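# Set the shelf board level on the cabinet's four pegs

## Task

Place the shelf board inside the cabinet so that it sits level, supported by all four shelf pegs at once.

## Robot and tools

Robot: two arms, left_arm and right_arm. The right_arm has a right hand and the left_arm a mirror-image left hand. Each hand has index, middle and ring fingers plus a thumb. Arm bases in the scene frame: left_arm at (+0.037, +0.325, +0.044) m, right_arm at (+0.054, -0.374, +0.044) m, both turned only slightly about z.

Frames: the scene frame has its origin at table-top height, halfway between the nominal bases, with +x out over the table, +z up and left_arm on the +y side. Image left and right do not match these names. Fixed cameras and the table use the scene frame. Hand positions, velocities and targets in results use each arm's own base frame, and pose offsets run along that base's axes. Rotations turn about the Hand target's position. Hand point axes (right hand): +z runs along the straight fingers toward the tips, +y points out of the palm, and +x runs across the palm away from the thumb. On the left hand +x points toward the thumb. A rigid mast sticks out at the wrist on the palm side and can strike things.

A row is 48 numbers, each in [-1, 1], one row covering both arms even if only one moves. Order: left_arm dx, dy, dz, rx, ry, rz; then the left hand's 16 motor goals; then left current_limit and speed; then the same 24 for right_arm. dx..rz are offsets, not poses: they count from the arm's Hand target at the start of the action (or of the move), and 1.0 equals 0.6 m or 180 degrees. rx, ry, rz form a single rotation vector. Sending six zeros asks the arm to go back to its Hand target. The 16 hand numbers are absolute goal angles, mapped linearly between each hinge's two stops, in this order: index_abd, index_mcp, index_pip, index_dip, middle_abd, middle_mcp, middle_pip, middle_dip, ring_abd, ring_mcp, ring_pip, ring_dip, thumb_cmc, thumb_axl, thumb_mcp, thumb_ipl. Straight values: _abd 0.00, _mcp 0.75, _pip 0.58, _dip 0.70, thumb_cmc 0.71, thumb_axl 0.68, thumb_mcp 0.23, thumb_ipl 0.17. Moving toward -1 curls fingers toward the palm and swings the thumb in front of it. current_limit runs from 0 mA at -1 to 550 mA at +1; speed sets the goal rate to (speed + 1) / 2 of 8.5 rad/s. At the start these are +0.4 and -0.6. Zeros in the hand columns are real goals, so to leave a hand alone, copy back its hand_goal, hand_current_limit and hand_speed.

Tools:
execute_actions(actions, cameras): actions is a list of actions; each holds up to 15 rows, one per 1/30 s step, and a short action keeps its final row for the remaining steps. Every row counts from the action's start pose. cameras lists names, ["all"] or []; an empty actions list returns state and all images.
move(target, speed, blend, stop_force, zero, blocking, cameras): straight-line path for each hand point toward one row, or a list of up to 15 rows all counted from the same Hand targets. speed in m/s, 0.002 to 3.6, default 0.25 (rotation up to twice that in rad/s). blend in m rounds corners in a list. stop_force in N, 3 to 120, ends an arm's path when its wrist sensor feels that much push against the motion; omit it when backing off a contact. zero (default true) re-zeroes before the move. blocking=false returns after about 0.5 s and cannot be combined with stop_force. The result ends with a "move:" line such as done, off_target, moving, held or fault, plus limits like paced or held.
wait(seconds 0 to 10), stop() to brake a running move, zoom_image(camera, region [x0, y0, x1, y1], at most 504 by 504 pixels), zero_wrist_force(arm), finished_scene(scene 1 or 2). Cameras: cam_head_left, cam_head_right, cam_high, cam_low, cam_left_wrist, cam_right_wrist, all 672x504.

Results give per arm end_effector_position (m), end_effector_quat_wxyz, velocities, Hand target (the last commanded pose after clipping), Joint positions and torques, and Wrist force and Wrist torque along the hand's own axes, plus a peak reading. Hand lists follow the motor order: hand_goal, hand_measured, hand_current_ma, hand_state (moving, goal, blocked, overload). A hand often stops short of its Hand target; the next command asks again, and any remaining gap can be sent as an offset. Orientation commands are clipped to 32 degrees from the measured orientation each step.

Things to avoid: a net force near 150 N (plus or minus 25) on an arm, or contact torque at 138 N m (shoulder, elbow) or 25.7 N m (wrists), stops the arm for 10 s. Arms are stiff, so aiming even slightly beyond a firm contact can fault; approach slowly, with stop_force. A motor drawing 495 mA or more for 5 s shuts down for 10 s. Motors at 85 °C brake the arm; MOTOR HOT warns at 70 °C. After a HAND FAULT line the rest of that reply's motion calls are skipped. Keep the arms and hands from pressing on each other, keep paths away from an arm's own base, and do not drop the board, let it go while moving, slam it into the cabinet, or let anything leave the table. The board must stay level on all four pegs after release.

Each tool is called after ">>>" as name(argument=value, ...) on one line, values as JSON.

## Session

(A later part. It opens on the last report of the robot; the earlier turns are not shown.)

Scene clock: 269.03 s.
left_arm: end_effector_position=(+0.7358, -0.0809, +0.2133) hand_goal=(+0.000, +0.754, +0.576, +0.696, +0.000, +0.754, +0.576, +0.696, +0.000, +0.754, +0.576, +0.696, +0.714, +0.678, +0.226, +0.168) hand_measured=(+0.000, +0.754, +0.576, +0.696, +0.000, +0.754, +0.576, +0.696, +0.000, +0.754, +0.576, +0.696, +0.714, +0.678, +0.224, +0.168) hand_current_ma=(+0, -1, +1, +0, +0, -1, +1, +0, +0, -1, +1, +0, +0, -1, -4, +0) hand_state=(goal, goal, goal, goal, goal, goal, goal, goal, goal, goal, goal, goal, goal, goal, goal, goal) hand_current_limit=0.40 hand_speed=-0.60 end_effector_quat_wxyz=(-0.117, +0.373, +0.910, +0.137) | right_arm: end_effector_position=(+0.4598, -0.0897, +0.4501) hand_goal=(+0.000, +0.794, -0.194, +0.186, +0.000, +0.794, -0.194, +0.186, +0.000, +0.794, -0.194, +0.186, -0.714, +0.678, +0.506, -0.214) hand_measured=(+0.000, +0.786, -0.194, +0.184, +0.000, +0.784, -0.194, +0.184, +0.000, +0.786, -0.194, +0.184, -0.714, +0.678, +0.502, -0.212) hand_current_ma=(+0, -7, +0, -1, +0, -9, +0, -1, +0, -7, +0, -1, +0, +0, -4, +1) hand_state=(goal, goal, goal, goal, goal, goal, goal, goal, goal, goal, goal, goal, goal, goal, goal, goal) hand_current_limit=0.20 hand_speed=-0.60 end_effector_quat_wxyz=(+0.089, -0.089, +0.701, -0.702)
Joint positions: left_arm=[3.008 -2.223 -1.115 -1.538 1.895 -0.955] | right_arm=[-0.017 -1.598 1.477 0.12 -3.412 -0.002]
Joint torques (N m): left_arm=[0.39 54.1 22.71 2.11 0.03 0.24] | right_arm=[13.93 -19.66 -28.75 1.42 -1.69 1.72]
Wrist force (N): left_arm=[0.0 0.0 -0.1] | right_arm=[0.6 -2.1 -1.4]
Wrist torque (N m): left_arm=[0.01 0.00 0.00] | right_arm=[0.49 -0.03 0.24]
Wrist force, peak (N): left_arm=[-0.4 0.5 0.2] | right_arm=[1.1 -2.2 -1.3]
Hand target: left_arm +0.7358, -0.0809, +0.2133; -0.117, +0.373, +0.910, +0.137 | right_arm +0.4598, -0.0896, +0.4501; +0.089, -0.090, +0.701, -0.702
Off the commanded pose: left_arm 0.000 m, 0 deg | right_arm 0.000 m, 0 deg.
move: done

>>> move(target=[[0,0,0,0,0,0,0,0.754,0.576,0.696,0,0.754,0.576,0.696,0,0.754,0.576,0.696,0.714,0.678,0.226,0.168,0.4,-0.6,-0.06,-0.35,0,0,0,0,0,0.7945,-0.194,0.1855,0,0.7945,-0.194,0.1855,0,0.7945,-0.194,0.1855,-0.714,0.678,0.506,-0.214,0.2,-0.6],[0,0,0,0,0,0,0,0.754,0.576,0.696,0,0.754,0.576,0.696,0,0.754,0.576,0.696,0.714,0.678,0.226,0.168,0.4,-0.6,-0.1083,-0.5387,0,0.1076,0.0278,0,0,0.7945,-0.194,0.1855,0,0.7945,-0.194,0.1855,0,0.7945,-0.194,0.1855,-0.714,0.678,0.506,-0.214,0.2,-0.6]], speed=0.2, blend=[0.03,0], cameras=["cam_head_left","cam_head_right","cam_high"])

Scene clock: 286.63 s.
left_arm: end_effector_position=(+0.7358, -0.0809, +0.2133) hand_goal=(+0.000, +0.754, +0.576, +0.696, +0.000, +0.754, +0.576, +0.696, +0.000, +0.754, +0.576, +0.696, +0.714, +0.678, +0.226, +0.168) hand_measured=(+0.000, +0.754, +0.576, +0.696, +0.000, +0.754, +0.576, +0.696, +0.000, +0.754, +0.576, +0.696, +0.714, +0.678, +0.224, +0.168) hand_current_ma=(+0, -1, +1, +0, +0, -1, +1, +0, +0, -1, +1, +0, +0, -1, -4, +0) hand_state=(goal, goal, goal, goal, goal, goal, goal, goal, goal, goal, goal, goal, goal, goal, goal, goal) hand_current_limit=0.40 hand_speed=-0.60 end_effector_quat_wxyz=(-0.117, +0.373, +0.910, +0.137) | right_arm: end_effector_position=(+0.3948, -0.4129, +0.4501) hand_goal=(+0.000, +0.794, -0.194, +0.186, +0.000, +0.794, -0.194, +0.186, +0.000, +0.794, -0.194, +0.186, -0.714, +0.678, +0.506, -0.214) hand_measured=(+0.000, +0.786, -0.194, +0.184, +0.000, +0.784, -0.194, +0.184, +0.000, +0.786, -0.194, +0.184, -0.714, +0.678, +0.502, -0.212) hand_current_ma=(+0, -7, +0, -1, +0, -9, +0, -1, +0, -7, +0, -1, +0, +0, -3, +1) hand_state=(goal, goal, goal, goal, goal, goal, goal, goal, goal, goal, goal, goal, goal, goal, goal, goal) hand_current_limit=0.20 hand_speed=-0.60 end_effector_quat_wxyz=(+0.073, -0.104, +0.812, -0.569)
Joint positions: left_arm=[3.008 -2.223 -1.115 -1.538 1.895 -0.955] | right_arm=[-0.967 -1.472 1.171 0.669 -4.384 0.124]
Joint torques (N m): left_arm=[-0.07 53.77 22.91 1.98 -0.07 0.29] | right_arm=[5.45 -23.22 -25.01 0.18 -0.39 -2.02]
Wrist force (N): left_arm=[-0.1 0.2 -0.1] | right_arm=[0.7 -1.4 -2.2]
Wrist torque (N m): left_arm=[0.04 0.01 -0.01] | right_arm=[0.65 -0.06 0.15]
Wrist force, peak (N): left_arm=[-0.5 -0.1 0.2] | right_arm=[-0.1 -2.2 -3.0]
Hand target: left_arm +0.7358, -0.0809, +0.2133; -0.117, +0.373, +0.910, +0.137 | right_arm +0.3948, -0.4128, +0.4501; +0.073, -0.104, +0.812, -0.569
Off the commanded pose: left_arm 0.000 m, 0 deg | right_arm 0.000 m, 0 deg.
move: done
Images, in order (width x height): cam_head_left 672x504, cam_head_right 672x504, cam_high 672x504.

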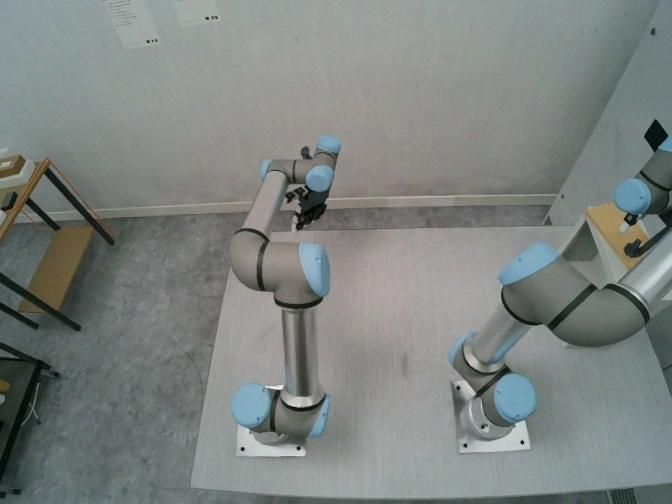

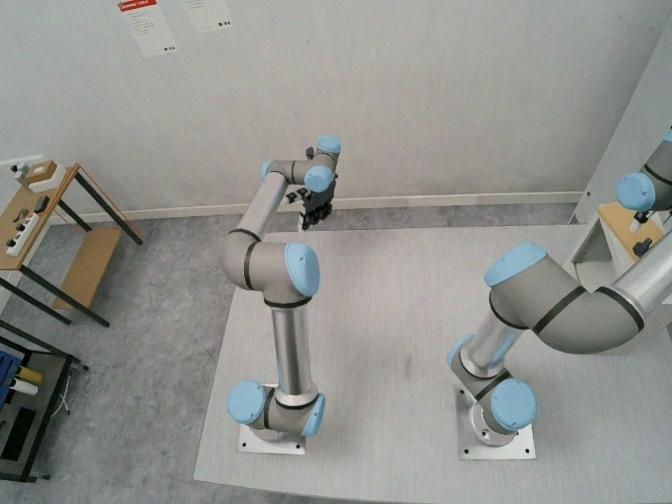

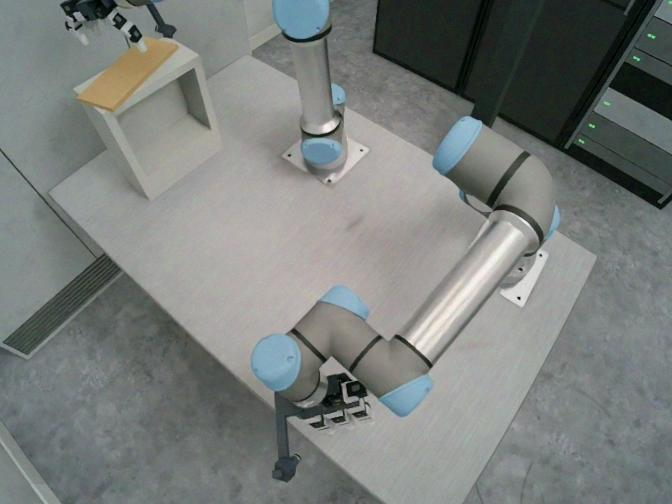

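>>> move(target=[0,0,0,0,0,0,0,0.754,0.576,0.696,0,0.754,0.576,0.696,0,0.754,0.576,0.696,0.714,0.678,0.226,0.168,0.4,-0.6,0,0,-0.105,0,0,0,0,0.7945,-0.194,0.1855,0,0.7945,-0.194,0.1855,0,0.7945,-0.194,0.1855,-0.714,0.678,0.506,-0.214,0.2,-0.6], speed=0.06, stop_force=4, cameras=["cam_high"])

>>> zoom_image(camera="cam_high", region=[40, 0, 240, 150])

Scene clock: 299.40 s.
left_arm: end_effector_position=(+0.7358, -0.0809, +0.2133) hand_goal=(+0.000, +0.754, +0.576, +0.696, +0.000, +0.754, +0.576, +0.696, +0.000, +0.754, +0.576, +0.696, +0.714, +0.678, +0.226, +0.168) hand_measured=(+0.000, +0.754, +0.576, +0.696, +0.000, +0.754, +0.576, +0.696, +0.000, +0.754, +0.576, +0.696, +0.714, +0.678, +0.224, +0.168) hand_current_ma=(+0, -1, +1, +0, +0, -1, +1, +0, +0, -1, +1, +0, +0, -1, -4, +0) hand_state=(goal, goal, goal, goal, goal, goal, goal, goal, goal, goal, goal, goal, goal, goal, goal, goal) hand_current_limit=0.40 hand_speed=-0.60 end_effector_quat_wxyz=(-0.117, +0.373, +0.910, +0.137) | right_arm: end_effector_position=(+0.3948, -0.4128, +0.3871) hand_goal=(+0.000, +0.794, -0.194, +0.186, +0.000, +0.794, -0.194, +0.186, +0.000, +0.794, -0.194, +0.186, -0.714, +0.678, +0.506, -0.214) hand_measured=(+0.000, +0.786, -0.194, +0.184, +0.000, +0.784, -0.194, +0.184, +0.000, +0.786, -0.194, +0.184, -0.714, +0.678, +0.502, -0.212) hand_current_ma=(+0, -7, +0, -1, +0, -9, +0, -1, +0, -7, +0, -1, +0, +0, -3, +1) hand_state=(goal, goal, goal, goal, goal, goal, goal, goal, goal, goal, goal, goal, goal, goal, goal, goal) hand_current_limit=0.20 hand_speed=-0.60 end_effector_quat_wxyz=(+0.073, -0.104, +0.812, -0.569)
Joint positions: left_arm=[3.008 -2.223 -1.115 -1.538 1.895 -0.955] | right_arm=[-0.967 -1.505 1.372 0.502 -4.385 0.124]
Joint torques (N m): left_arm=[0.63 53.53 22.38 2.05 -0.1 0.38] | right_arm=[8.3 -17.94 -30.62 0.57 -1.64 -1.85]
Wrist force (N): left_arm=[-0.2 0.0 0.1] | right_arm=[0.6 -1.1 -2.3]
Wrist torque (N m): left_arm=[-0.01 0.02 -0.02] | right_arm=[0.67 -0.04 0.16]
Wrist force, peak (N): left_arm=[-0.5 -0.3 -0.4] | right_arm=[0.6 -2.1 -2.5]
Hand target: left_arm +0.7358, -0.0809, +0.2133; -0.117, +0.373, +0.910, +0.137 | right_arm +0.3948, -0.4128, +0.3871; +0.073, -0.104, +0.812, -0.569
Off the commanded pose: left_arm 0.000 m, 0 deg | right_arm 0.000 m, 0 deg.
move: done
Images, in order (width x height): cam_high 672x504.

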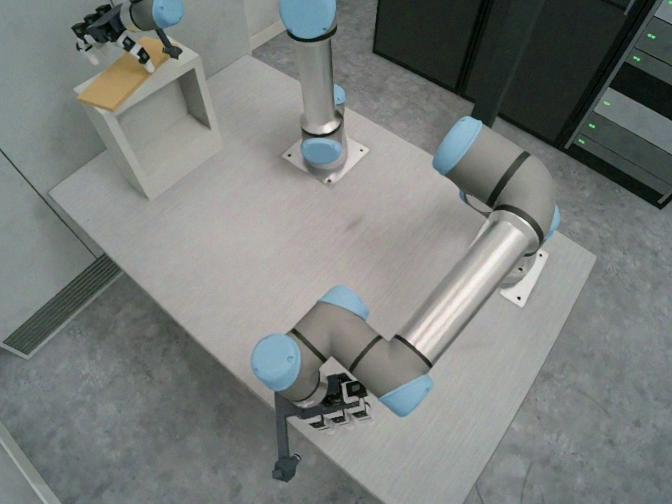

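Scaled by 2.520 from the camera's 672x504 image, which has a finer 960x720 frame.

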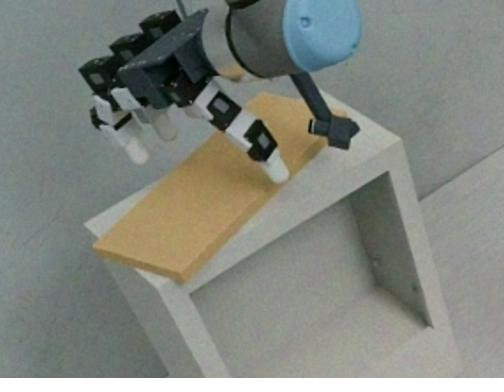

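>>> move(target=[0,0,0,0,0,0,0,0.754,0.576,0.696,0,0.754,0.576,0.696,0,0.754,0.576,0.696,0.714,0.678,0.226,0.168,0.4,-0.6,0,0,-0.0017,0,0,0,0,0.6986,-0.194,0.1855,0,0.6986,-0.194,0.1855,0,0.6986,-0.194,0.1855,-0.714,0.678,0.427,-0.214,0.2,-0.8], speed=0.02)

>>> move(target=[0,0,0,0,0,0,0,0.754,0.576,0.696,0,0.754,0.576,0.696,0,0.754,0.576,0.696,0.714,0.678,0.226,0.168,0.4,-0.6,0,0,-0.038,0,0,0,0,0.6986,-0.194,0.1855,0,0.6986,-0.194,0.1855,0,0.6986,-0.194,0.1855,-0.714,0.678,0.427,-0.214,0.2,-0.8], speed=0.012, stop_force=4, cameras=["cam_high"])

>>> zoom_image(camera="cam_high", region=[50, 20, 190, 125])

Scene clock: 306.53 s.
left_arm: end_effector_position=(+0.7358, -0.0809, +0.2133) hand_goal=(+0.000, +0.754, +0.576, +0.696, +0.000, +0.754, +0.576, +0.696, +0.000, +0.754, +0.576, +0.696, +0.714, +0.678, +0.226, +0.168) hand_measured=(+0.000, +0.754, +0.576, +0.696, +0.000, +0.754, +0.576, +0.696, +0.000, +0.754, +0.576, +0.696, +0.714, +0.678, +0.224, +0.168) hand_current_ma=(+0, -1, +1, +0, +0, -1, +1, +0, +0, -1, +1, +0, +0, -1, -4, +0) hand_state=(goal, goal, goal, goal, goal, goal, goal, goal, goal, goal, goal, goal, goal, goal, goal, goal) hand_current_limit=0.40 hand_speed=-0.60 end_effector_quat_wxyz=(-0.117, +0.373, +0.910, +0.137) | right_arm: end_effector_position=(+0.3948, -0.4128, +0.3861) hand_goal=(+0.000, +0.698, -0.194, +0.186, +0.000, +0.698, -0.194, +0.186, +0.000, +0.698, -0.194, +0.186, -0.714, +0.678, +0.428, -0.214) hand_measured=(+0.000, +0.694, -0.194, +0.184, +0.000, +0.692, -0.194, +0.184, +0.000, +0.694, -0.194, +0.184, -0.714, +0.678, +0.428, -0.212) hand_current_ma=(+0, -3, +0, -1, +0, -5, +0, -1, +0, -4, +0, -1, +0, +0, +0, +1) hand_state=(goal, goal, goal, goal, goal, goal, goal, goal, goal, goal, goal, goal, goal, goal, goal, goal) hand_current_limit=0.20 hand_speed=-0.80 end_effector_quat_wxyz=(+0.073, -0.104, +0.812, -0.569)
Joint positions: left_arm=[3.008 -2.223 -1.115 -1.538 1.895 -0.955] | right_arm=[-0.967 -1.505 1.375 0.499 -4.385 0.124]
Joint torques (N m): left_arm=[0.48 53.49 22.69 2.17 -0.28 0.33] | right_arm=[-13.09 -33.11 -14.61 -2.12 -1.79 -1.93]
Wrist force (N): left_arm=[-0.1 0.0 -0.2] | right_arm=[0.5 -1.3 -2.5]
Wrist torque (N m): left_arm=[0.02 0.01 -0.01] | right_arm=[0.66 -0.02 0.14]
Wrist force, peak (N): left_arm=[-0.4 -0.4 0.3] | right_arm=[0.4 -1.6 -2.9]
Hand target: left_arm +0.7358, -0.0809, +0.2133; -0.117, +0.373, +0.910, +0.137 | right_arm +0.3948, -0.4128, +0.3861; +0.073, -0.104, +0.812, -0.569
Off the commanded pose: left_arm 0.000 m, 0 deg | right_arm 0.000 m, 0 deg.
move: done

Scene clock: 309.40 s.
left_arm: end_effector_position=(+0.7358, -0.0809, +0.2133) hand_goal=(+0.000, +0.754, +0.576, +0.696, +0.000, +0.754, +0.576, +0.696, +0.000, +0.754, +0.576, +0.696, +0.714, +0.678, +0.226, +0.168) hand_measured=(+0.000, +0.754, +0.576, +0.696, +0.000, +0.754, +0.576, +0.696, +0.000, +0.754, +0.576, +0.696, +0.714, +0.678, +0.224, +0.168) hand_current_ma=(+0, -1, +1, +0, +0, -1, +1, +0, +0, -1, +1, +0, +0, -1, -4, +0) hand_state=(goal, goal, goal, goal, goal, goal, goal, goal, goal, goal, goal, goal, goal, goal, goal, goal) hand_current_limit=0.40 hand_speed=-0.60 end_effector_quat_wxyz=(-0.117, +0.373, +0.910, +0.137) | right_arm: end_effector_position=(+0.3948, -0.4128, +0.3633) hand_goal=(+0.000, +0.698, -0.194, +0.186, +0.000, +0.698, -0.194, +0.186, +0.000, +0.698, -0.194, +0.186, -0.714, +0.678, +0.428, -0.214) hand_measured=(+0.000, +0.696, -0.192, +0.184, +0.000, +0.698, -0.192, +0.186, +0.000, +0.702, -0.190, +0.186, -0.714, +0.678, +0.428, -0.212) hand_current_ma=(+0, -2, +0, +0, +0, +0, +1, +0, +0, +3, +3, +0, +0, +0, +0, +1) hand_state=(goal, goal, goal, goal, goal, goal, goal, goal, goal, goal, goal, goal, goal, goal, goal, goal) hand_current_limit=0.20 hand_speed=-0.80 end_effector_quat_wxyz=(+0.073, -0.104, +0.812, -0.569)
Joint positions: left_arm=[3.008 -2.223 -1.115 -1.538 1.895 -0.955] | right_arm=[-0.967 -1.511 1.439 0.44 -4.385 0.124]
Joint torques (N m): left_arm=[0.6 53.64 22.38 2 -0.22 0.43] | right_arm=[-13.53 -30.05 -30.16 1.61 -0.85 -1.12]
Wrist force (N): left_arm=[-0.4 0.0 0.0] | right_arm=[0.6 -1.8 -1.5]
Wrist torque (N m): left_arm=[0.00 0.04 -0.04] | right_arm=[0.68 -0.05 0.11]
Wrist force, peak (N): left_arm=[-0.5 0.2 -0.1] | right_arm=[0.4 -4.8 -2.0]
Hand target: left_arm +0.7358, -0.0809, +0.2133; -0.117, +0.373, +0.910, +0.137 | right_arm +0.3948, -0.4128, +0.3633; +0.073, -0.104, +0.812, -0.569
Off the commanded pose: left_arm 0.000 m, 0 deg | right_arm 0.000 m, 0 deg.
move: done
Images, in order (width x height): cam_high 672x504.

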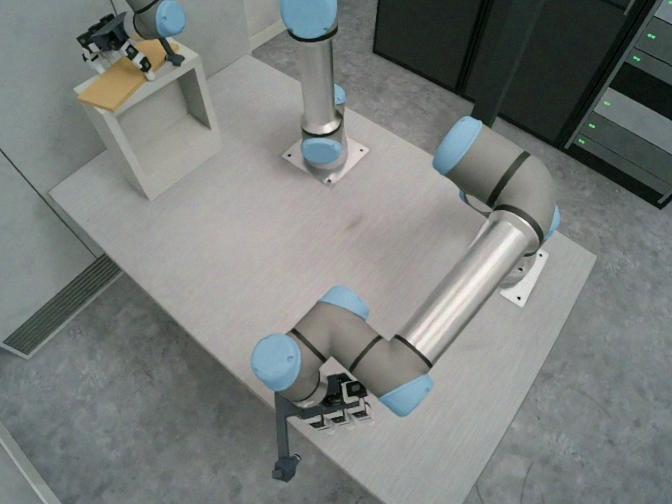

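Scaled by 3.600 from the camera's 672x504 image, which has a finer 960x720 frame.

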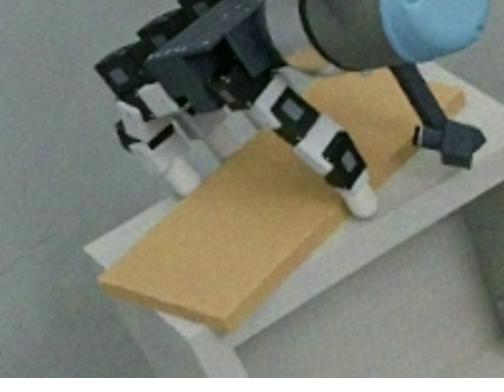

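>>> move(target=[0,0,0,0,0,0,0,0.754,0.576,0.696,0,0.754,0.576,0.696,0,0.754,0.576,0.696,0.714,0.678,0.226,0.168,0.4,-0.6,0,0,-0.02,0,0,0,0,0.6986,-0.194,0.1855,0,0.6986,-0.194,0.1855,0,0.6986,-0.194,0.1855,-0.714,0.678,0.427,-0.214,0.2,-0.8], speed=0.01, stop_force=4)

Scene clock: 317.03 s.
left_arm: end_effector_position=(+0.7358, -0.0809, +0.2133) hand_goal=(+0.000, +0.754, +0.576, +0.696, +0.000, +0.754, +0.576, +0.696, +0.000, +0.754, +0.576, +0.696, +0.714, +0.678, +0.226, +0.168) hand_measured=(+0.000, +0.754, +0.576, +0.696, +0.000, +0.754, +0.576, +0.696, +0.000, +0.754, +0.576, +0.696, +0.714, +0.678, +0.224, +0.168) hand_current_ma=(+0, -1, +1, +0, +0, -1, +1, +0, +0, -1, +1, +0, +0, -1, -4, +0) hand_state=(goal, goal, goal, goal, goal, goal, goal, goal, goal, goal, goal, goal, goal, goal, goal, goal) hand_current_limit=0.40 hand_speed=-0.60 end_effector_quat_wxyz=(-0.117, +0.373, +0.910, +0.137) | right_arm: end_effector_position=(+0.3948, -0.4129, +0.3603) hand_goal=(+0.000, +0.698, -0.194, +0.186, +0.000, +0.698, -0.194, +0.186, +0.000, +0.698, -0.194, +0.186, -0.714, +0.678, +0.428, -0.214) hand_measured=(+0.000, +0.698, -0.196, +0.184, +0.000, +0.700, -0.194, +0.186, +0.000, +0.700, -0.190, +0.190, -0.714, +0.678, +0.428, -0.212) hand_current_ma=(+0, +0, -1, -1, +0, +1, +0, +0, +0, +1, +3, +2, +0, +0, +0, +1) hand_state=(goal, goal, goal, goal, goal, goal, goal, goal, goal, goal, goal, goal, goal, goal, goal, goal) hand_current_limit=0.20 hand_speed=-0.80 end_effector_quat_wxyz=(+0.073, -0.104, +0.812, -0.569)
Joint positions: left_arm=[3.008 -2.223 -1.115 -1.538 1.895 -0.955] | right_arm=[-0.967 -1.511 1.447 0.433 -4.385 0.124]
Joint torques (N m): left_arm=[-0.05 53.59 22.65 1.9 -0.28 0.33] | right_arm=[-13.59 -15.87 -30.09 1.01 -0.78 -0.88]
Wrist force (N): left_arm=[0.0 0.3 0.0] | right_arm=[0.4 -2.1 -1.7]
Wrist torque (N m): left_arm=[0.03 -0.01 -0.01] | right_arm=[0.71 -0.02 0.11]
Wrist force, peak (N): left_arm=[-0.5 0.4 0.4] | right_arm=[0.6 -6.0 -3.4]
Hand target: left_arm +0.7358, -0.0809, +0.2133; -0.117, +0.373, +0.910, +0.137 | right_arm +0.3949, -0.4129, +0.3603; +0.073, -0.104, +0.812, -0.569 (not the last commanded pose)
Off the commanded pose: left_arm 0.000 m, 0 deg | right_arm 0.009 m, 0 deg.
move: contact (right_arm)

>>> move(target=[0,0,0,0,0,0,0,0.754,0.576,0.696,0,0.754,0.576,0.696,0,0.754,0.576,0.696,0.714,0.678,0.226,0.168,0.4,-0.6,0,0,0.0025,0,0,0,0,0.6986,-0.194,0.1855,0,0.6986,-0.194,0.1855,0,0.6986,-0.194,0.1855,-0.714,0.678,0.427,-0.214,0.2,-0.8], speed=0.02)

>>> move(target=[0,0,0,0,0,0,0,0.754,0.576,0.696,0,0.754,0.576,0.696,0,0.754,0.576,0.696,0.714,0.678,0.226,0.168,0.4,-0.6,0,0,0,0,0,0,0,0.62,-0.194,0.1855,0,0.62,-0.194,0.1855,0,0.62,-0.194,0.1855,-0.714,0.678,0.36,-0.214,-0.1,-0.95], speed=0.02, cameras=["cam_high"])

>>> zoom_image(camera="cam_high", region=[50, 20, 190, 125])

Scene clock: 328.80 s.
left_arm: end_effector_position=(+0.7358, -0.0809, +0.2133) hand_goal=(+0.000, +0.754, +0.576, +0.696, +0.000, +0.754, +0.576, +0.696, +0.000, +0.754, +0.576, +0.696, +0.714, +0.678, +0.226, +0.168) hand_measured=(+0.000, +0.754, +0.576, +0.696, +0.000, +0.754, +0.576, +0.696, +0.000, +0.754, +0.576, +0.696, +0.714, +0.678, +0.224, +0.168) hand_current_ma=(+0, -1, +1, +0, +0, -1, +1, +0, +0, -1, +1, +0, +0, -1, -4, +0) hand_state=(goal, goal, goal, goal, goal, goal, goal, goal, goal, goal, goal, goal, goal, goal, goal, goal) hand_current_limit=0.40 hand_speed=-0.60 end_effector_quat_wxyz=(-0.117, +0.373, +0.910, +0.137) | right_arm: end_effector_position=(+0.3949, -0.4129, +0.3618) hand_goal=(+0.000, +0.698, -0.194, +0.186, +0.000, +0.698, -0.194, +0.186, +0.000, +0.698, -0.194, +0.186, -0.714, +0.678, +0.428, -0.214) hand_measured=(+0.000, +0.694, -0.196, +0.184, +0.000, +0.696, -0.194, +0.186, +0.000, +0.698, -0.190, +0.190, -0.714, +0.678, +0.428, -0.212) hand_current_ma=(+0, -2, -1, -1, +0, -1, +0, +0, +0, +0, +3, +2, +0, +0, +0, +1) hand_state=(goal, goal, goal, goal, goal, goal, goal, goal, goal, goal, goal, goal, goal, goal, goal, goal) hand_current_limit=0.20 hand_speed=-0.80 end_effector_quat_wxyz=(+0.073, -0.104, +0.812, -0.569)
Joint positions: left_arm=[3.008 -2.223 -1.115 -1.538 1.895 -0.955] | right_arm=[-0.967 -1.511 1.443 0.437 -4.385 0.124]
Joint torques (N m): left_arm=[0.61 53.15 23.13 1.96 -0.31 0.43] | right_arm=[-13.9 -16.65 -26.14 0.81 -0.89 -0.96]
Wrist force (N): left_arm=[0.0 0.1 0.0] | right_arm=[0.4 -0.9 -1.5]
Wrist torque (N m): left_arm=[0.02 0.00 -0.01] | right_arm=[0.69 -0.03 0.13]
Wrist force, peak (N): left_arm=[0.1 0.3 0.5] | right_arm=[0.9 -2.6 -1.8]
Hand target: left_arm +0.7358, -0.0809, +0.2133; -0.117, +0.373, +0.910, +0.137 | right_arm +0.3949, -0.4129, +0.3618; +0.073, -0.104, +0.812, -0.569
Off the commanded pose: left_arm 0.000 m, 0 deg | right_arm 0.000 m, 0 deg.
move: done

Scene clock: 329.40 s.
left_arm: end_effector_position=(+0.7358, -0.0809, +0.2133) hand_goal=(+0.000, +0.754, +0.576, +0.696, +0.000, +0.754, +0.576, +0.696, +0.000, +0.754, +0.576, +0.696, +0.714, +0.678, +0.226, +0.168) hand_measured=(+0.000, +0.754, +0.576, +0.696, +0.000, +0.754, +0.576, +0.696, +0.000, +0.754, +0.576, +0.696, +0.714, +0.678, +0.224, +0.168) hand_current_ma=(+0, -1, +1, +0, +0, -1, +1, +0, +0, -1, +1, +0, +0, -1, -4, +0) hand_state=(goal, goal, goal, goal, goal, goal, goal, goal, goal, goal, goal, goal, goal, goal, goal, goal) hand_current_limit=0.40 hand_speed=-0.60 end_effector_quat_wxyz=(-0.117, +0.373, +0.910, +0.137) | right_arm: end_effector_position=(+0.3949, -0.4129, +0.3618) hand_goal=(+0.000, +0.620, -0.194, +0.186, +0.000, +0.620, -0.194, +0.186, +0.000, +0.620, -0.194, +0.186, -0.714, +0.678, +0.360, -0.214) hand_measured=(+0.000, +0.662, -0.188, +0.184, +0.000, +0.664, -0.188, +0.186, +0.000, +0.660, -0.182, +0.190, -0.714, +0.678, +0.400, -0.206) hand_current_ma=(+0, +86, +4, -1, +0, +94, +4, +0, +0, +83, +13, +3, +0, +0, +107, +11) hand_state=(goal, blocked, goal, goal, goal, blocked, goal, goal, goal, blocked, goal, goal, goal, goal, blocked, goal) hand_current_limit=-0.10 hand_speed=-0.95 end_effector_quat_wxyz=(+0.073, -0.104, +0.812, -0.569)
Joint positions: left_arm=[3.008 -2.223 -1.115 -1.538 1.895 -0.955] | right_arm=[-0.967 -1.511 1.443 0.437 -4.385 0.124]
Joint torques (N m): left_arm=[0.12 53.41 23.2 2.07 -0.29 0.35] | right_arm=[-13.59 -18.07 -13.57 -1.29 -0.96 -0.92]
Wrist force (N): left_arm=[-0.2 0.1 0.0] | right_arm=[0.7 -8.3 -2.8]
Wrist torque (N m): left_arm=[0.01 0.02 -0.02] | right_arm=[0.80 -0.04 0.04]
Wrist force, peak (N): left_arm=[-0.4 0.2 0.2] | right_arm=[0.7 -8.4 -2.8]
Hand target: left_arm +0.7358, -0.0809, +0.2133; -0.117, +0.373, +0.910, +0.137 | right_arm +0.3949, -0.4129, +0.3618; +0.073, -0.104, +0.812, -0.569
Off the commanded pose: left_arm 0.000 m, 0 deg | right_arm 0.000 m, 0 deg.
move: done
Images, in order (width x height): cam_high 672x504.

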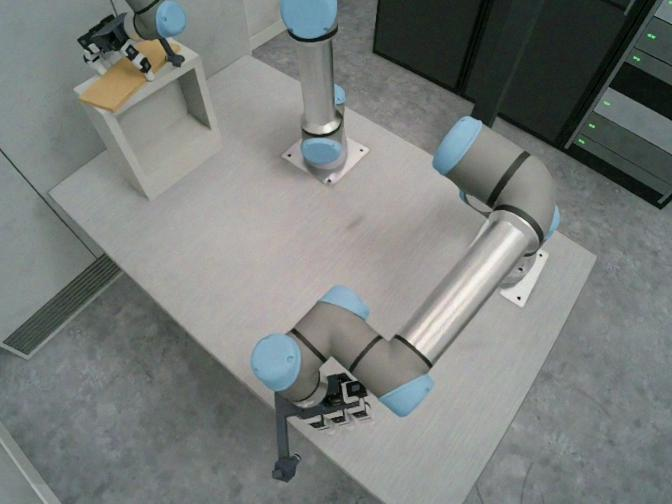

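Scaled by 3.600 from the camera's 672x504 image, which has a finer 960x720 frame.

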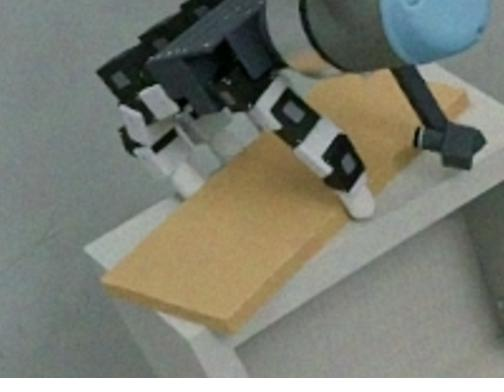

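>>> move(target=[0,0,0,0,0,0,0,0.754,0.576,0.696,0,0.754,0.576,0.696,0,0.754,0.576,0.696,0.714,0.678,0.226,0.168,0.4,-0.6,0,0,0.0017,0,0,0,0,0.60,-0.21,0.17,0,0.60,-0.21,0.17,0,0.60,-0.21,0.17,-0.714,0.678,0.33,-0.24,0.3,-0.93], speed=0.02)

>>> move(target=[0,0,0,0,0,0,0,0.754,0.576,0.696,0,0.754,0.576,0.696,0,0.754,0.576,0.696,0.714,0.678,0.226,0.168,0.4,-0.6,0,0,0,0,0,0,0,0.56,-0.24,0.14,0,0.56,-0.24,0.14,0,0.56,-0.24,0.14,-0.714,0.678,0.24,-0.28,0.74,-0.93], speed=0.02)

>>> move(target=[0,0,0,0,0,0,0,0.754,0.576,0.696,0,0.754,0.576,0.696,0,0.754,0.576,0.696,0.714,0.678,0.226,0.168,0.4,-0.6,0,0,0.0333,0,0,0,0,0.56,-0.24,0.14,0,0.56,-0.24,0.14,0,0.56,-0.24,0.14,-0.714,0.678,0.24,-0.28,0.74,-0.93], speed=0.03, cameras=["cam_high","cam_right_wrist"])

>>> zoom_image(camera="cam_high", region=[50, 0, 190, 125])

Scene clock: 339.73 s.
left_arm: end_effector_position=(+0.7358, -0.0809, +0.2133) hand_goal=(+0.000, +0.754, +0.576, +0.696, +0.000, +0.754, +0.576, +0.696, +0.000, +0.754, +0.576, +0.696, +0.714, +0.678, +0.226, +0.168) hand_measured=(+0.000, +0.754, +0.576, +0.696, +0.000, +0.754, +0.576, +0.696, +0.000, +0.754, +0.576, +0.696, +0.714, +0.678, +0.224, +0.168) hand_current_ma=(+0, -1, +1, +0, +0, -1, +1, +0, +0, -1, +1, +0, +0, -1, -4, +0) hand_state=(goal, goal, goal, goal, goal, goal, goal, goal, goal, goal, goal, goal, goal, goal, goal, goal) hand_current_limit=0.40 hand_speed=-0.60 end_effector_quat_wxyz=(-0.117, +0.373, +0.910, +0.137) | right_arm: end_effector_position=(+0.3948, -0.4129, +0.3628) hand_goal=(+0.000, +0.600, -0.210, +0.170, +0.000, +0.600, -0.210, +0.170, +0.000, +0.600, -0.210, +0.170, -0.714, +0.678, +0.330, -0.240) hand_measured=(+0.000, +0.650, -0.180, +0.184, +0.000, +0.650, -0.186, +0.184, +0.000, +0.642, -0.182, +0.188, -0.696, +0.678, +0.398, -0.204) hand_current_ma=(+0, +112, +48, +17, +0, +113, +34, +15, +0, +85, +44, +25, +23, +0, +230, +101) hand_state=(goal, blocked, blocked, goal, goal, blocked, blocked, goal, goal, blocked, blocked, goal, goal, goal, blocked, blocked) hand_current_limit=0.30 hand_speed=-0.93 end_effector_quat_wxyz=(+0.073, -0.104, +0.812, -0.569)
Joint positions: left_arm=[3.008 -2.223 -1.115 -1.538 1.895 -0.955] | right_arm=[-0.967 -1.511 1.441 0.439 -4.385 0.124]
Joint torques (N m): left_arm=[0.3 53.23 22.99 2.01 -0.36 0.5] | right_arm=[-14.1 -18.6 -29.32 0.57 -0.83 -1.04]
Wrist force (N): left_arm=[-0.2 0.2 0.0] | right_arm=[0.4 1.1 -0.8]
Wrist torque (N m): left_arm=[0.02 0.03 -0.02] | right_arm=[0.87 -0.01 0.12]
Wrist force, peak (N): left_arm=[0.2 0.5 0.3] | right_arm=[0.7 -8.8 -2.9]
Hand target: left_arm +0.7358, -0.0809, +0.2133; -0.117, +0.373, +0.910, +0.137 | right_arm +0.3949, -0.4129, +0.3628; +0.073, -0.104, +0.812, -0.569
Off the commanded pose: left_arm 0.000 m, 0 deg | right_arm 0.000 m, 0 deg.
move: done

Scene clock: 340.23 s.
left_arm: end_effector_position=(+0.7358, -0.0809, +0.2133) hand_goal=(+0.000, +0.754, +0.576, +0.696, +0.000, +0.754, +0.576, +0.696, +0.000, +0.754, +0.576, +0.696, +0.714, +0.678, +0.226, +0.168) hand_measured=(+0.000, +0.754, +0.576, +0.696, +0.000, +0.754, +0.576, +0.696, +0.000, +0.754, +0.576, +0.696, +0.714, +0.678, +0.224, +0.168) hand_current_ma=(+0, -1, +1, +0, +0, -1, +1, +0, +0, -1, +1, +0, +0, -1, -4, +0) hand_state=(goal, goal, goal, goal, goal, goal, goal, goal, goal, goal, goal, goal, goal, goal, goal, goal) hand_current_limit=0.40 hand_speed=-0.60 end_effector_quat_wxyz=(-0.117, +0.373, +0.910, +0.137) | right_arm: end_effector_position=(+0.3948, -0.4129, +0.3628) hand_goal=(+0.000, +0.560, -0.240, +0.140, +0.000, +0.560, -0.240, +0.140, +0.000, +0.560, -0.240, +0.140, -0.714, +0.678, +0.240, -0.280) hand_measured=(+0.000, +0.646, -0.180, +0.182, +0.000, +0.646, -0.186, +0.178, +0.000, +0.636, -0.182, +0.180, -0.694, +0.678, +0.398, -0.204) hand_current_ma=(+0, +244, +133, +78, +0, +244, +114, +70, +0, +207, +126, +77, +28, +0, +478, +295) hand_state=(goal, blocked, blocked, blocked, goal, blocked, blocked, blocked, goal, blocked, blocked, blocked, blocked, goal, blocked, blocked) hand_current_limit=0.74 hand_speed=-0.93 end_effector_quat_wxyz=(+0.073, -0.104, +0.812, -0.569)
Joint positions: left_arm=[3.008 -2.223 -1.115 -1.538 1.895 -0.955] | right_arm=[-0.967 -1.511 1.441 0.439 -4.385 0.124]
Joint torques (N m): left_arm=[0.01 52.59 22.61 2.13 -0.36 0.45] | right_arm=[-14.25 -19.76 -25.04 -1.88 -0.83 -1.02]
Wrist force (N): left_arm=[-0.1 0.1 0.0] | right_arm=[0.6 -1.7 -0.5]
Wrist torque (N m): left_arm=[0.01 0.01 -0.01] | right_arm=[0.96 -0.05 0.08]
Wrist force, peak (N): left_arm=[-0.5 0.0 0.4] | right_arm=[0.6 -1.9 -0.3]
Hand target: left_arm +0.7358, -0.0809, +0.2133; -0.117, +0.373, +0.910, +0.137 | right_arm +0.3949, -0.4129, +0.3628; +0.073, -0.104, +0.812, -0.569
Off the commanded pose: left_arm 0.000 m, 0 deg | right_arm 0.000 m, 0 deg.
move: done

Scene clock: 341.20 s.
left_arm: end_effector_position=(+0.7358, -0.0809, +0.2133) hand_goal=(+0.000, +0.754, +0.576, +0.696, +0.000, +0.754, +0.576, +0.696, +0.000, +0.754, +0.576, +0.696, +0.714, +0.678, +0.226, +0.168) hand_measured=(+0.000, +0.754, +0.576, +0.696, +0.000, +0.754, +0.576, +0.696, +0.000, +0.754, +0.576, +0.696, +0.714, +0.678, +0.224, +0.168) hand_current_ma=(+0, -1, +1, +0, +0, -1, +1, +0, +0, -1, +1, +0, +0, -1, -4, +0) hand_state=(goal, goal, goal, goal, goal, goal, goal, goal, goal, goal, goal, goal, goal, goal, goal, goal) hand_current_limit=0.40 hand_speed=-0.60 end_effector_quat_wxyz=(-0.117, +0.373, +0.910, +0.137) | right_arm: end_effector_position=(+0.3949, -0.4129, +0.3829) hand_goal=(+0.000, +0.560, -0.240, +0.140, +0.000, +0.560, -0.240, +0.140, +0.000, +0.560, -0.240, +0.140, -0.714, +0.678, +0.240, -0.280) hand_measured=(+0.000, +0.640, -0.180, +0.182, +0.000, +0.638, -0.186, +0.178, +0.000, +0.624, -0.182, +0.180, -0.684, +0.678, +0.398, -0.204) hand_current_ma=(+0, +223, +133, +78, +0, +214, +114, +70, +0, +162, +126, +76, +48, +0, +478, +295) hand_state=(goal, blocked, blocked, blocked, goal, blocked, blocked, blocked, goal, blocked, blocked, blocked, blocked, goal, blocked, blocked) hand_current_limit=0.74 hand_speed=-0.93 end_effector_quat_wxyz=(+0.073, -0.104, +0.812, -0.569) end_effector_velocity=(+0.000, +0.000, -0.001) end_effector_angular_velocity=(-0.001, +0.000, +0.000)
Joint positions: left_arm=[3.008 -2.223 -1.115 -1.538 1.895 -0.955] | right_arm=[-0.967 -1.506 1.384 0.491 -4.385 0.124]
Joint velocities: left_arm=[within noise] | right_arm=[0 0 0.004 -0.005 0 -0.001]
Joint torques (N m): left_arm=[0.24 52.96 23.2 2.12 -0.44 0.57] | right_arm=[-13.7 -22.11 -13.63 -3.2 -1.55 -1.72]
Wrist force (N): left_arm=[0.0 0.0 0.1] | right_arm=[0.5 2.4 -1.2]
Wrist torque (N m): left_arm=[-0.01 -0.01 0.01] | right_arm=[0.80 -0.03 0.17]
Wrist force, peak (N): left_arm=[-0.3 0.4 0.1] | right_arm=[0.7 2.8 -1.1]
Hand target: left_arm +0.7358, -0.0809, +0.2133; -0.117, +0.373, +0.910, +0.137 | right_arm +0.3949, -0.4129, +0.3828; +0.073, -0.104, +0.812, -0.569
Off the commanded pose: left_arm 0.000 m, 0 deg | right_arm 0.000 m, 0 deg.
move: done
Images, in order (width x height): cam_high 672x504, cam_right_wrist 672x504.

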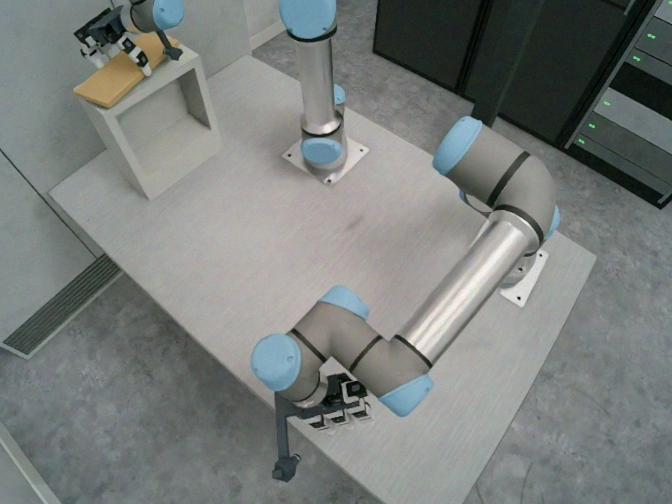

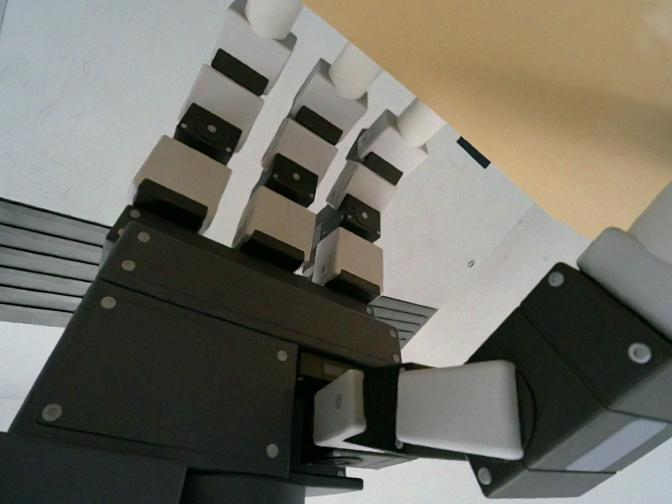

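Scaled by 3.600 from the camera's 672x504 image, which has a finer 960x720 frame.

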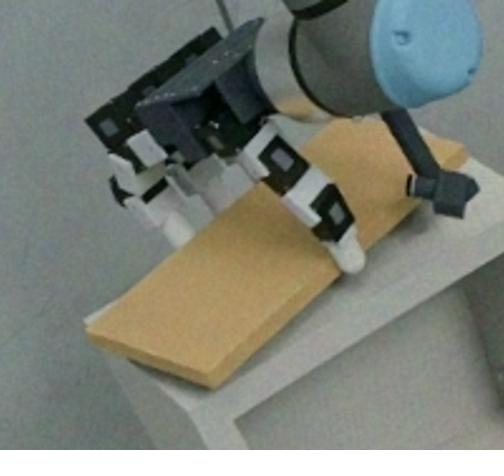

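>>> move(target=[[0,0,0,0,0,0,0,0.754,0.576,0.696,0,0.754,0.576,0.696,0,0.754,0.576,0.696,0.714,0.678,0.226,0.168,0.4,-0.6,-0.0417,0.1095,0.0417,0,0,-0.1039,0,0.56,-0.24,0.14,0,0.56,-0.24,0.14,0,0.56,-0.24,0.14,-0.714,0.678,0.24,-0.28,0.74,-0.93],[0,0,0,0,0,0,0,0.754,0.576,0.696,0,0.754,0.576,0.696,0,0.754,0.576,0.696,0.714,0.678,0.226,0.168,0.4,-0.6,-0.0417,0.1095,-0.0213,0,0,-0.1039,0,0.56,-0.24,0.14,0,0.56,-0.24,0.14,0,0.56,-0.24,0.14,-0.714,0.678,0.24,-0.28,0.74,-0.93]], speed=0.08, cameras=["cam_high","cam_head_left","cam_head_right"])

>>> zoom_image(camera="cam_high", region=[50, 20, 220, 150])

>>> zoom_image(camera="cam_head_right", region=[532, 190, 672, 310])

Scene clock: 360.20 s.
left_arm: end_effector_position=(+0.7358, -0.0809, +0.2133) hand_goal=(+0.000, +0.754, +0.576, +0.696, +0.000, +0.754, +0.576, +0.696, +0.000, +0.754, +0.576, +0.696, +0.714, +0.678, +0.226, +0.168) hand_measured=(+0.000, +0.754, +0.576, +0.696, +0.000, +0.754, +0.576, +0.696, +0.000, +0.754, +0.576, +0.696, +0.714, +0.678, +0.224, +0.168) hand_current_ma=(+0, -1, +1, +0, +0, -1, +1, +0, +0, -1, +1, +0, +0, -1, -4, +0) hand_state=(goal, goal, goal, goal, goal, goal, goal, goal, goal, goal, goal, goal, goal, goal, goal, goal) hand_current_limit=0.40 hand_speed=-0.60 end_effector_quat_wxyz=(-0.117, +0.373, +0.910, +0.137) | right_arm: end_effector_position=(+0.3698, -0.3472, +0.3701) hand_goal=(+0.000, +0.560, -0.240, +0.140, +0.000, +0.560, -0.240, +0.140, +0.000, +0.560, -0.240, +0.140, -0.714, +0.678, +0.240, -0.280) hand_measured=(+0.000, +0.640, -0.180, +0.182, +0.000, +0.638, -0.186, +0.178, +0.000, +0.624, -0.182, +0.180, -0.684, +0.678, +0.398, -0.204) hand_current_ma=(+0, +223, +133, +78, +0, +213, +114, +70, +0, +160, +126, +76, +49, +0, +478, +295) hand_state=(goal, blocked, blocked, blocked, goal, blocked, blocked, blocked, goal, blocked, blocked, blocked, blocked, goal, blocked, blocked) hand_current_limit=0.74 hand_speed=-0.93 end_effector_quat_wxyz=(-0.021, +0.030, +0.819, -0.573)
Joint positions: left_arm=[3.008 -2.223 -1.115 -1.538 1.895 -0.955] | right_arm=[-0.761 -1.502 1.429 0.592 -3.9 0.394]
Joint torques (N m): left_arm=[0.29 52.76 23.24 2.07 -0.47 0.51] | right_arm=[-15.21 -28.28 -29.15 1.82 0.93 -1.92]
Wrist force (N): left_arm=[-0.3 0.0 -0.2] | right_arm=[0.6 2.4 -0.7]
Wrist torque (N m): left_arm=[0.02 0.03 -0.02] | right_arm=[0.74 -0.10 0.27]
Wrist force, peak (N): left_arm=[0.2 0.4 0.2] | right_arm=[0.6 3.4 -0.6]
Hand target: left_arm +0.7358, -0.0809, +0.2133; -0.117, +0.373, +0.910, +0.137 | right_arm +0.3698, -0.3472, +0.3700; -0.021, +0.030, +0.819, -0.573
Off the commanded pose: left_arm 0.000 m, 0 deg | right_arm 0.000 m, 0 deg.
move: done
Images, in order (width x height): cam_head_left 672x504, cam_head_right 672x504, cam_high 672x504.

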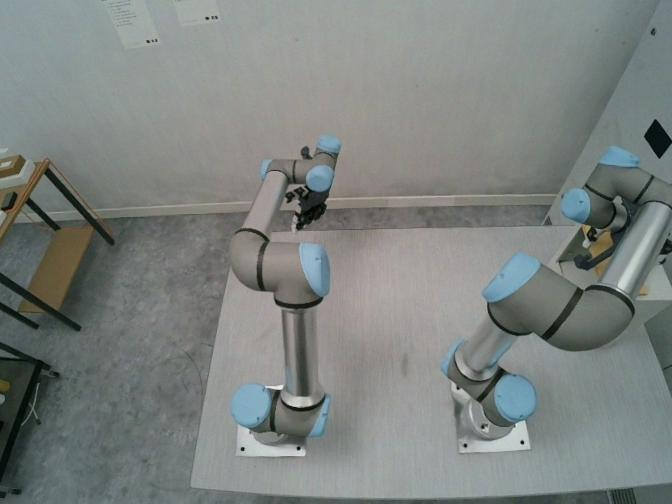

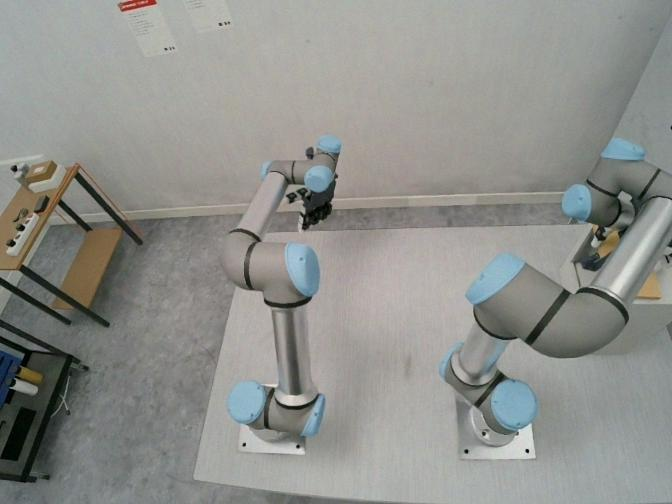

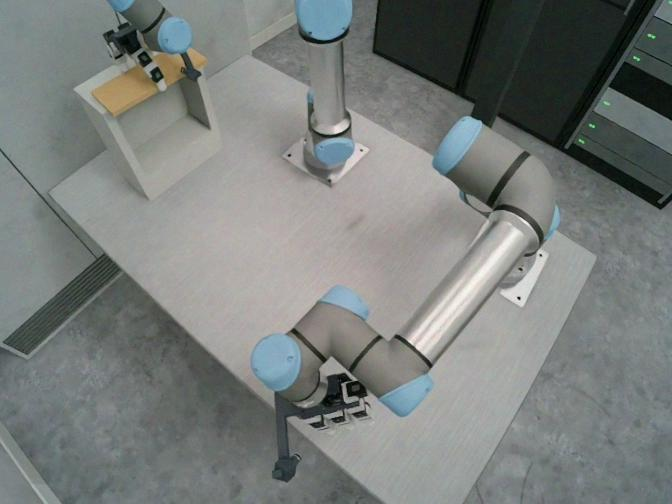

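Scaled by 2.965 from the camera's 672x504 image, which has a finer 960x720 frame.

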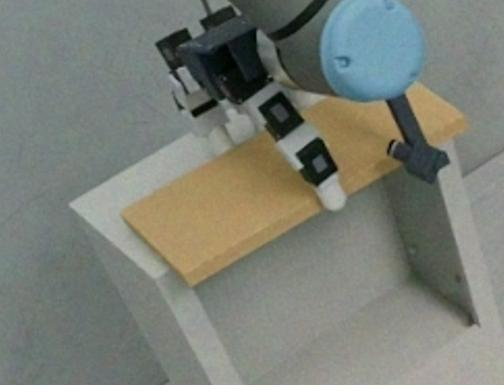

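Scaled by 3.600 from the camera's 672x504 image, which has a finer 960x720 frame.

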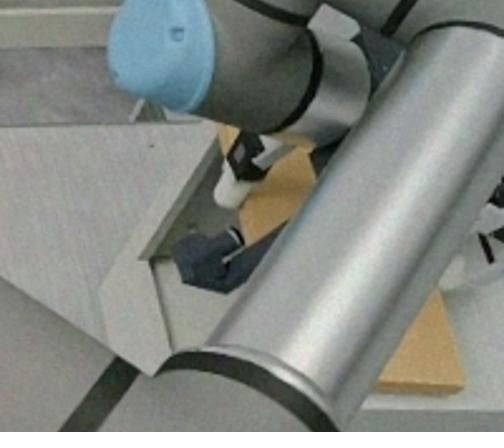

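>>> zoom_image(camera="cam_high", region=[60, 70, 140, 130])

>>> zoom_image(camera="cam_high", region=[160, 30, 240, 90])

Scaled by 6.300 from the camera's 672x504 image, which has a finer 960x720 frame.

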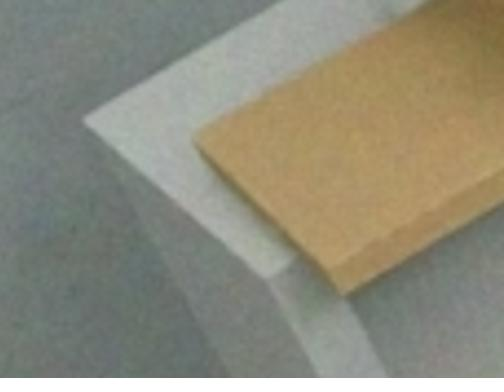

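Scaled by 6.300 from the camera's 672x504 image, which has a finer 960x720 frame.

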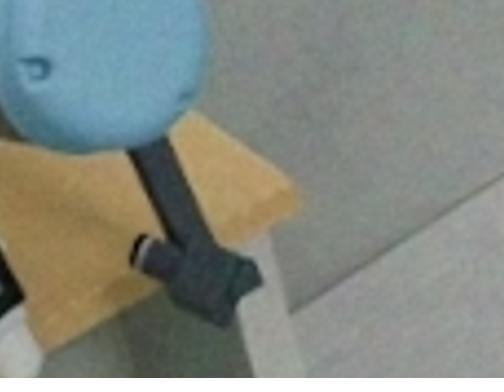

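>>> move(target=[[0,0,0,0,0,0,0,0.754,0.576,0.696,0,0.754,0.576,0.696,0,0.754,0.576,0.696,0.714,0.678,0.226,0.168,0.4,-0.6,0.0143,-0.0005,0,0,0,0.0122,0,0.56,-0.24,0.14,0,0.56,-0.24,0.14,0,0.56,-0.24,0.14,-0.714,0.678,0.24,-0.28,0.74,-0.93]], speed=0.04)

>>> move(target=[[0,0,0,0,0,0,0,0.754,0.576,0.696,0,0.754,0.576,0.696,0,0.754,0.576,0.696,0.714,0.678,0.226,0.168,0.4,-0.6,0,0,-0.02,0,0,0,0,0.56,-0.24,0.14,0,0.56,-0.24,0.14,0,0.56,-0.24,0.14,-0.714,0.678,0.24,-0.28,0.74,-0.93]], speed=0.012, stop_force=4, cameras=["cam_high"])

>>> zoom_image(camera="cam_high", region=[60, 70, 140, 130])

>>> zoom_image(camera="cam_high", region=[160, 30, 240, 90])

Scene clock: 420.63 s.
left_arm: end_effector_position=(+0.7358, -0.0809, +0.2133) hand_goal=(+0.000, +0.754, +0.576, +0.696, +0.000, +0.754, +0.576, +0.696, +0.000, +0.754, +0.576, +0.696, +0.714, +0.678, +0.226, +0.168) hand_measured=(+0.000, +0.754, +0.576, +0.696, +0.000, +0.754, +0.576, +0.696, +0.000, +0.754, +0.576, +0.696, +0.714, +0.678, +0.224, +0.168) hand_current_ma=(+0, -1, +1, +0, +0, -1, +1, +0, +0, -1, +1, +0, +0, -1, -4, +0) hand_state=(goal, goal, goal, goal, goal, goal, goal, goal, goal, goal, goal, goal, goal, goal, goal, goal) hand_current_limit=0.40 hand_speed=-0.60 end_effector_quat_wxyz=(-0.117, +0.373, +0.910, +0.137) | right_arm: end_effector_position=(+0.3785, -0.3475, +0.3700) hand_goal=(+0.000, +0.560, -0.240, +0.140, +0.000, +0.560, -0.240, +0.140, +0.000, +0.560, -0.240, +0.140, -0.714, +0.678, +0.240, -0.280) hand_measured=(+0.000, +0.640, -0.180, +0.182, +0.000, +0.638, -0.186, +0.178, +0.000, +0.624, -0.182, +0.180, -0.684, +0.678, +0.398, -0.204) hand_current_ma=(+0, +223, +133, +78, +0, +213, +114, +70, +0, +160, +126, +76, +49, +0, +479, +295) hand_state=(goal, blocked, blocked, blocked, goal, blocked, blocked, blocked, goal, blocked, blocked, blocked, blocked, goal, blocked, blocked) hand_current_limit=0.74 hand_speed=-0.93 end_effector_quat_wxyz=(-0.010, +0.014, +0.819, -0.574) end_effector_velocity=(-0.001, -0.001, +0.000) end_effector_angular_velocity=(-0.002, -0.001, -0.007)
Joint positions: left_arm=[3.008 -2.223 -1.115 -1.538 1.895 -0.955] | right_arm=[-0.76 -1.501 1.426 0.576 -3.933 0.368]
Joint velocities: left_arm=[within noise] | right_arm=[-0.001 0 0 0 0.005 0.004]
Joint torques (N m): left_arm=[0.67 52.61 22.87 2.05 -0.47 0.47] | right_arm=[12.59 -20.17 -27.09 1.11 2.13 1.61]
Wrist force (N): left_arm=[-0.2 0.2 0.1] | right_arm=[0.4 2.2 -0.8]
Wrist torque (N m): left_arm=[0.01 0.02 -0.02] | right_arm=[0.73 -0.06 0.26]
Wrist force, peak (N): left_arm=[-0.4 0.5 0.1] | right_arm=[0.7 2.5 -1.1]
Hand target: left_arm +0.7358, -0.0809, +0.2133; -0.117, +0.373, +0.910, +0.137 | right_arm +0.3784, -0.3475, +0.3700; -0.010, +0.014, +0.819, -0.574
Off the commanded pose: left_arm 0.000 m, 0 deg | right_arm 0.000 m, 0 deg.
move: done

Scene clock: 422.00 s.
left_arm: end_effector_position=(+0.7358, -0.0809, +0.2133) hand_goal=(+0.000, +0.754, +0.576, +0.696, +0.000, +0.754, +0.576, +0.696, +0.000, +0.754, +0.576, +0.696, +0.714, +0.678, +0.226, +0.168) hand_measured=(+0.000, +0.754, +0.576, +0.696, +0.000, +0.754, +0.576, +0.696, +0.000, +0.754, +0.576, +0.696, +0.714, +0.678, +0.224, +0.168) hand_current_ma=(+0, -1, +1, +0, +0, -1, +1, +0, +0, -1, +1, +0, +0, -1, -4, +0) hand_state=(goal, goal, goal, goal, goal, goal, goal, goal, goal, goal, goal, goal, goal, goal, goal, goal) hand_current_limit=0.40 hand_speed=-0.60 end_effector_quat_wxyz=(-0.117, +0.373, +0.910, +0.137) | right_arm: end_effector_position=(+0.3784, -0.3475, +0.3634) hand_goal=(+0.000, +0.560, -0.240, +0.140, +0.000, +0.560, -0.240, +0.140, +0.000, +0.560, -0.240, +0.140, -0.714, +0.678, +0.240, -0.280) hand_measured=(+0.000, +0.640, -0.180, +0.182, +0.000, +0.638, -0.186, +0.176, +0.000, +0.624, -0.182, +0.168, -0.682, +0.678, +0.398, -0.204) hand_current_ma=(+0, +223, +133, +78, +0, +212, +114, +66, +0, +164, +125, +45, +53, +0, +478, +295) hand_state=(goal, blocked, blocked, blocked, goal, blocked, blocked, blocked, goal, blocked, blocked, blocked, blocked, goal, blocked, blocked) hand_current_limit=0.74 hand_speed=-0.93 end_effector_quat_wxyz=(-0.010, +0.014, +0.819, -0.574)
Joint positions: left_arm=[3.008 -2.223 -1.115 -1.538 1.895 -0.955] | right_arm=[-0.76 -1.502 1.444 0.559 -3.933 0.368]
Joint torques (N m): left_arm=[-0.21 53.31 22.5 2.07 -0.48 0.66] | right_arm=[13.82 -17.56 -30.67 0.85 0.31 1.92]
Wrist force (N): left_arm=[-0.1 -0.2 0.2] | right_arm=[0.5 2.0 -1.1]
Wrist torque (N m): left_arm=[-0.05 0.01 -0.01] | right_arm=[0.83 -0.06 0.19]
Wrist force, peak (N): left_arm=[-0.4 0.3 0.1] | right_arm=[0.6 -4.3 -2.7]
Hand target: left_arm +0.7358, -0.0809, +0.2133; -0.117, +0.373, +0.910, +0.137 | right_arm +0.3784, -0.3475, +0.3634; -0.010, +0.014, +0.819, -0.574 (not the last commanded pose)
Off the commanded pose: left_arm 0.000 m, 0 deg | right_arm 0.005 m, 0 deg.
move: contact (right_arm)
Images, in order (width x height): cam_high 672x504.

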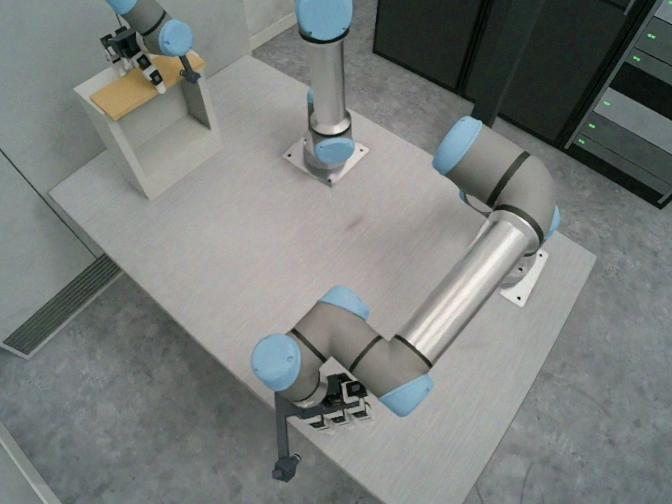

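Scaled by 6.300 from the camera's 672x504 image, which has a finer 960x720 frame.

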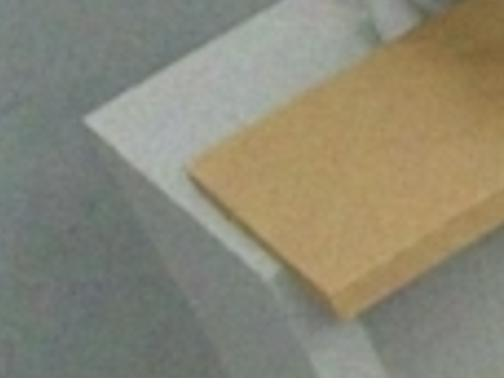

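Scaled by 6.300 from the camera's 672x504 image, which has a finer 960x720 frame.

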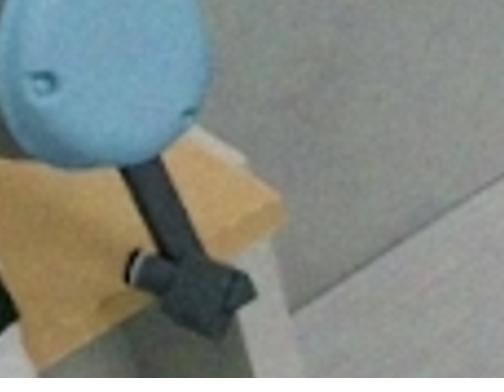

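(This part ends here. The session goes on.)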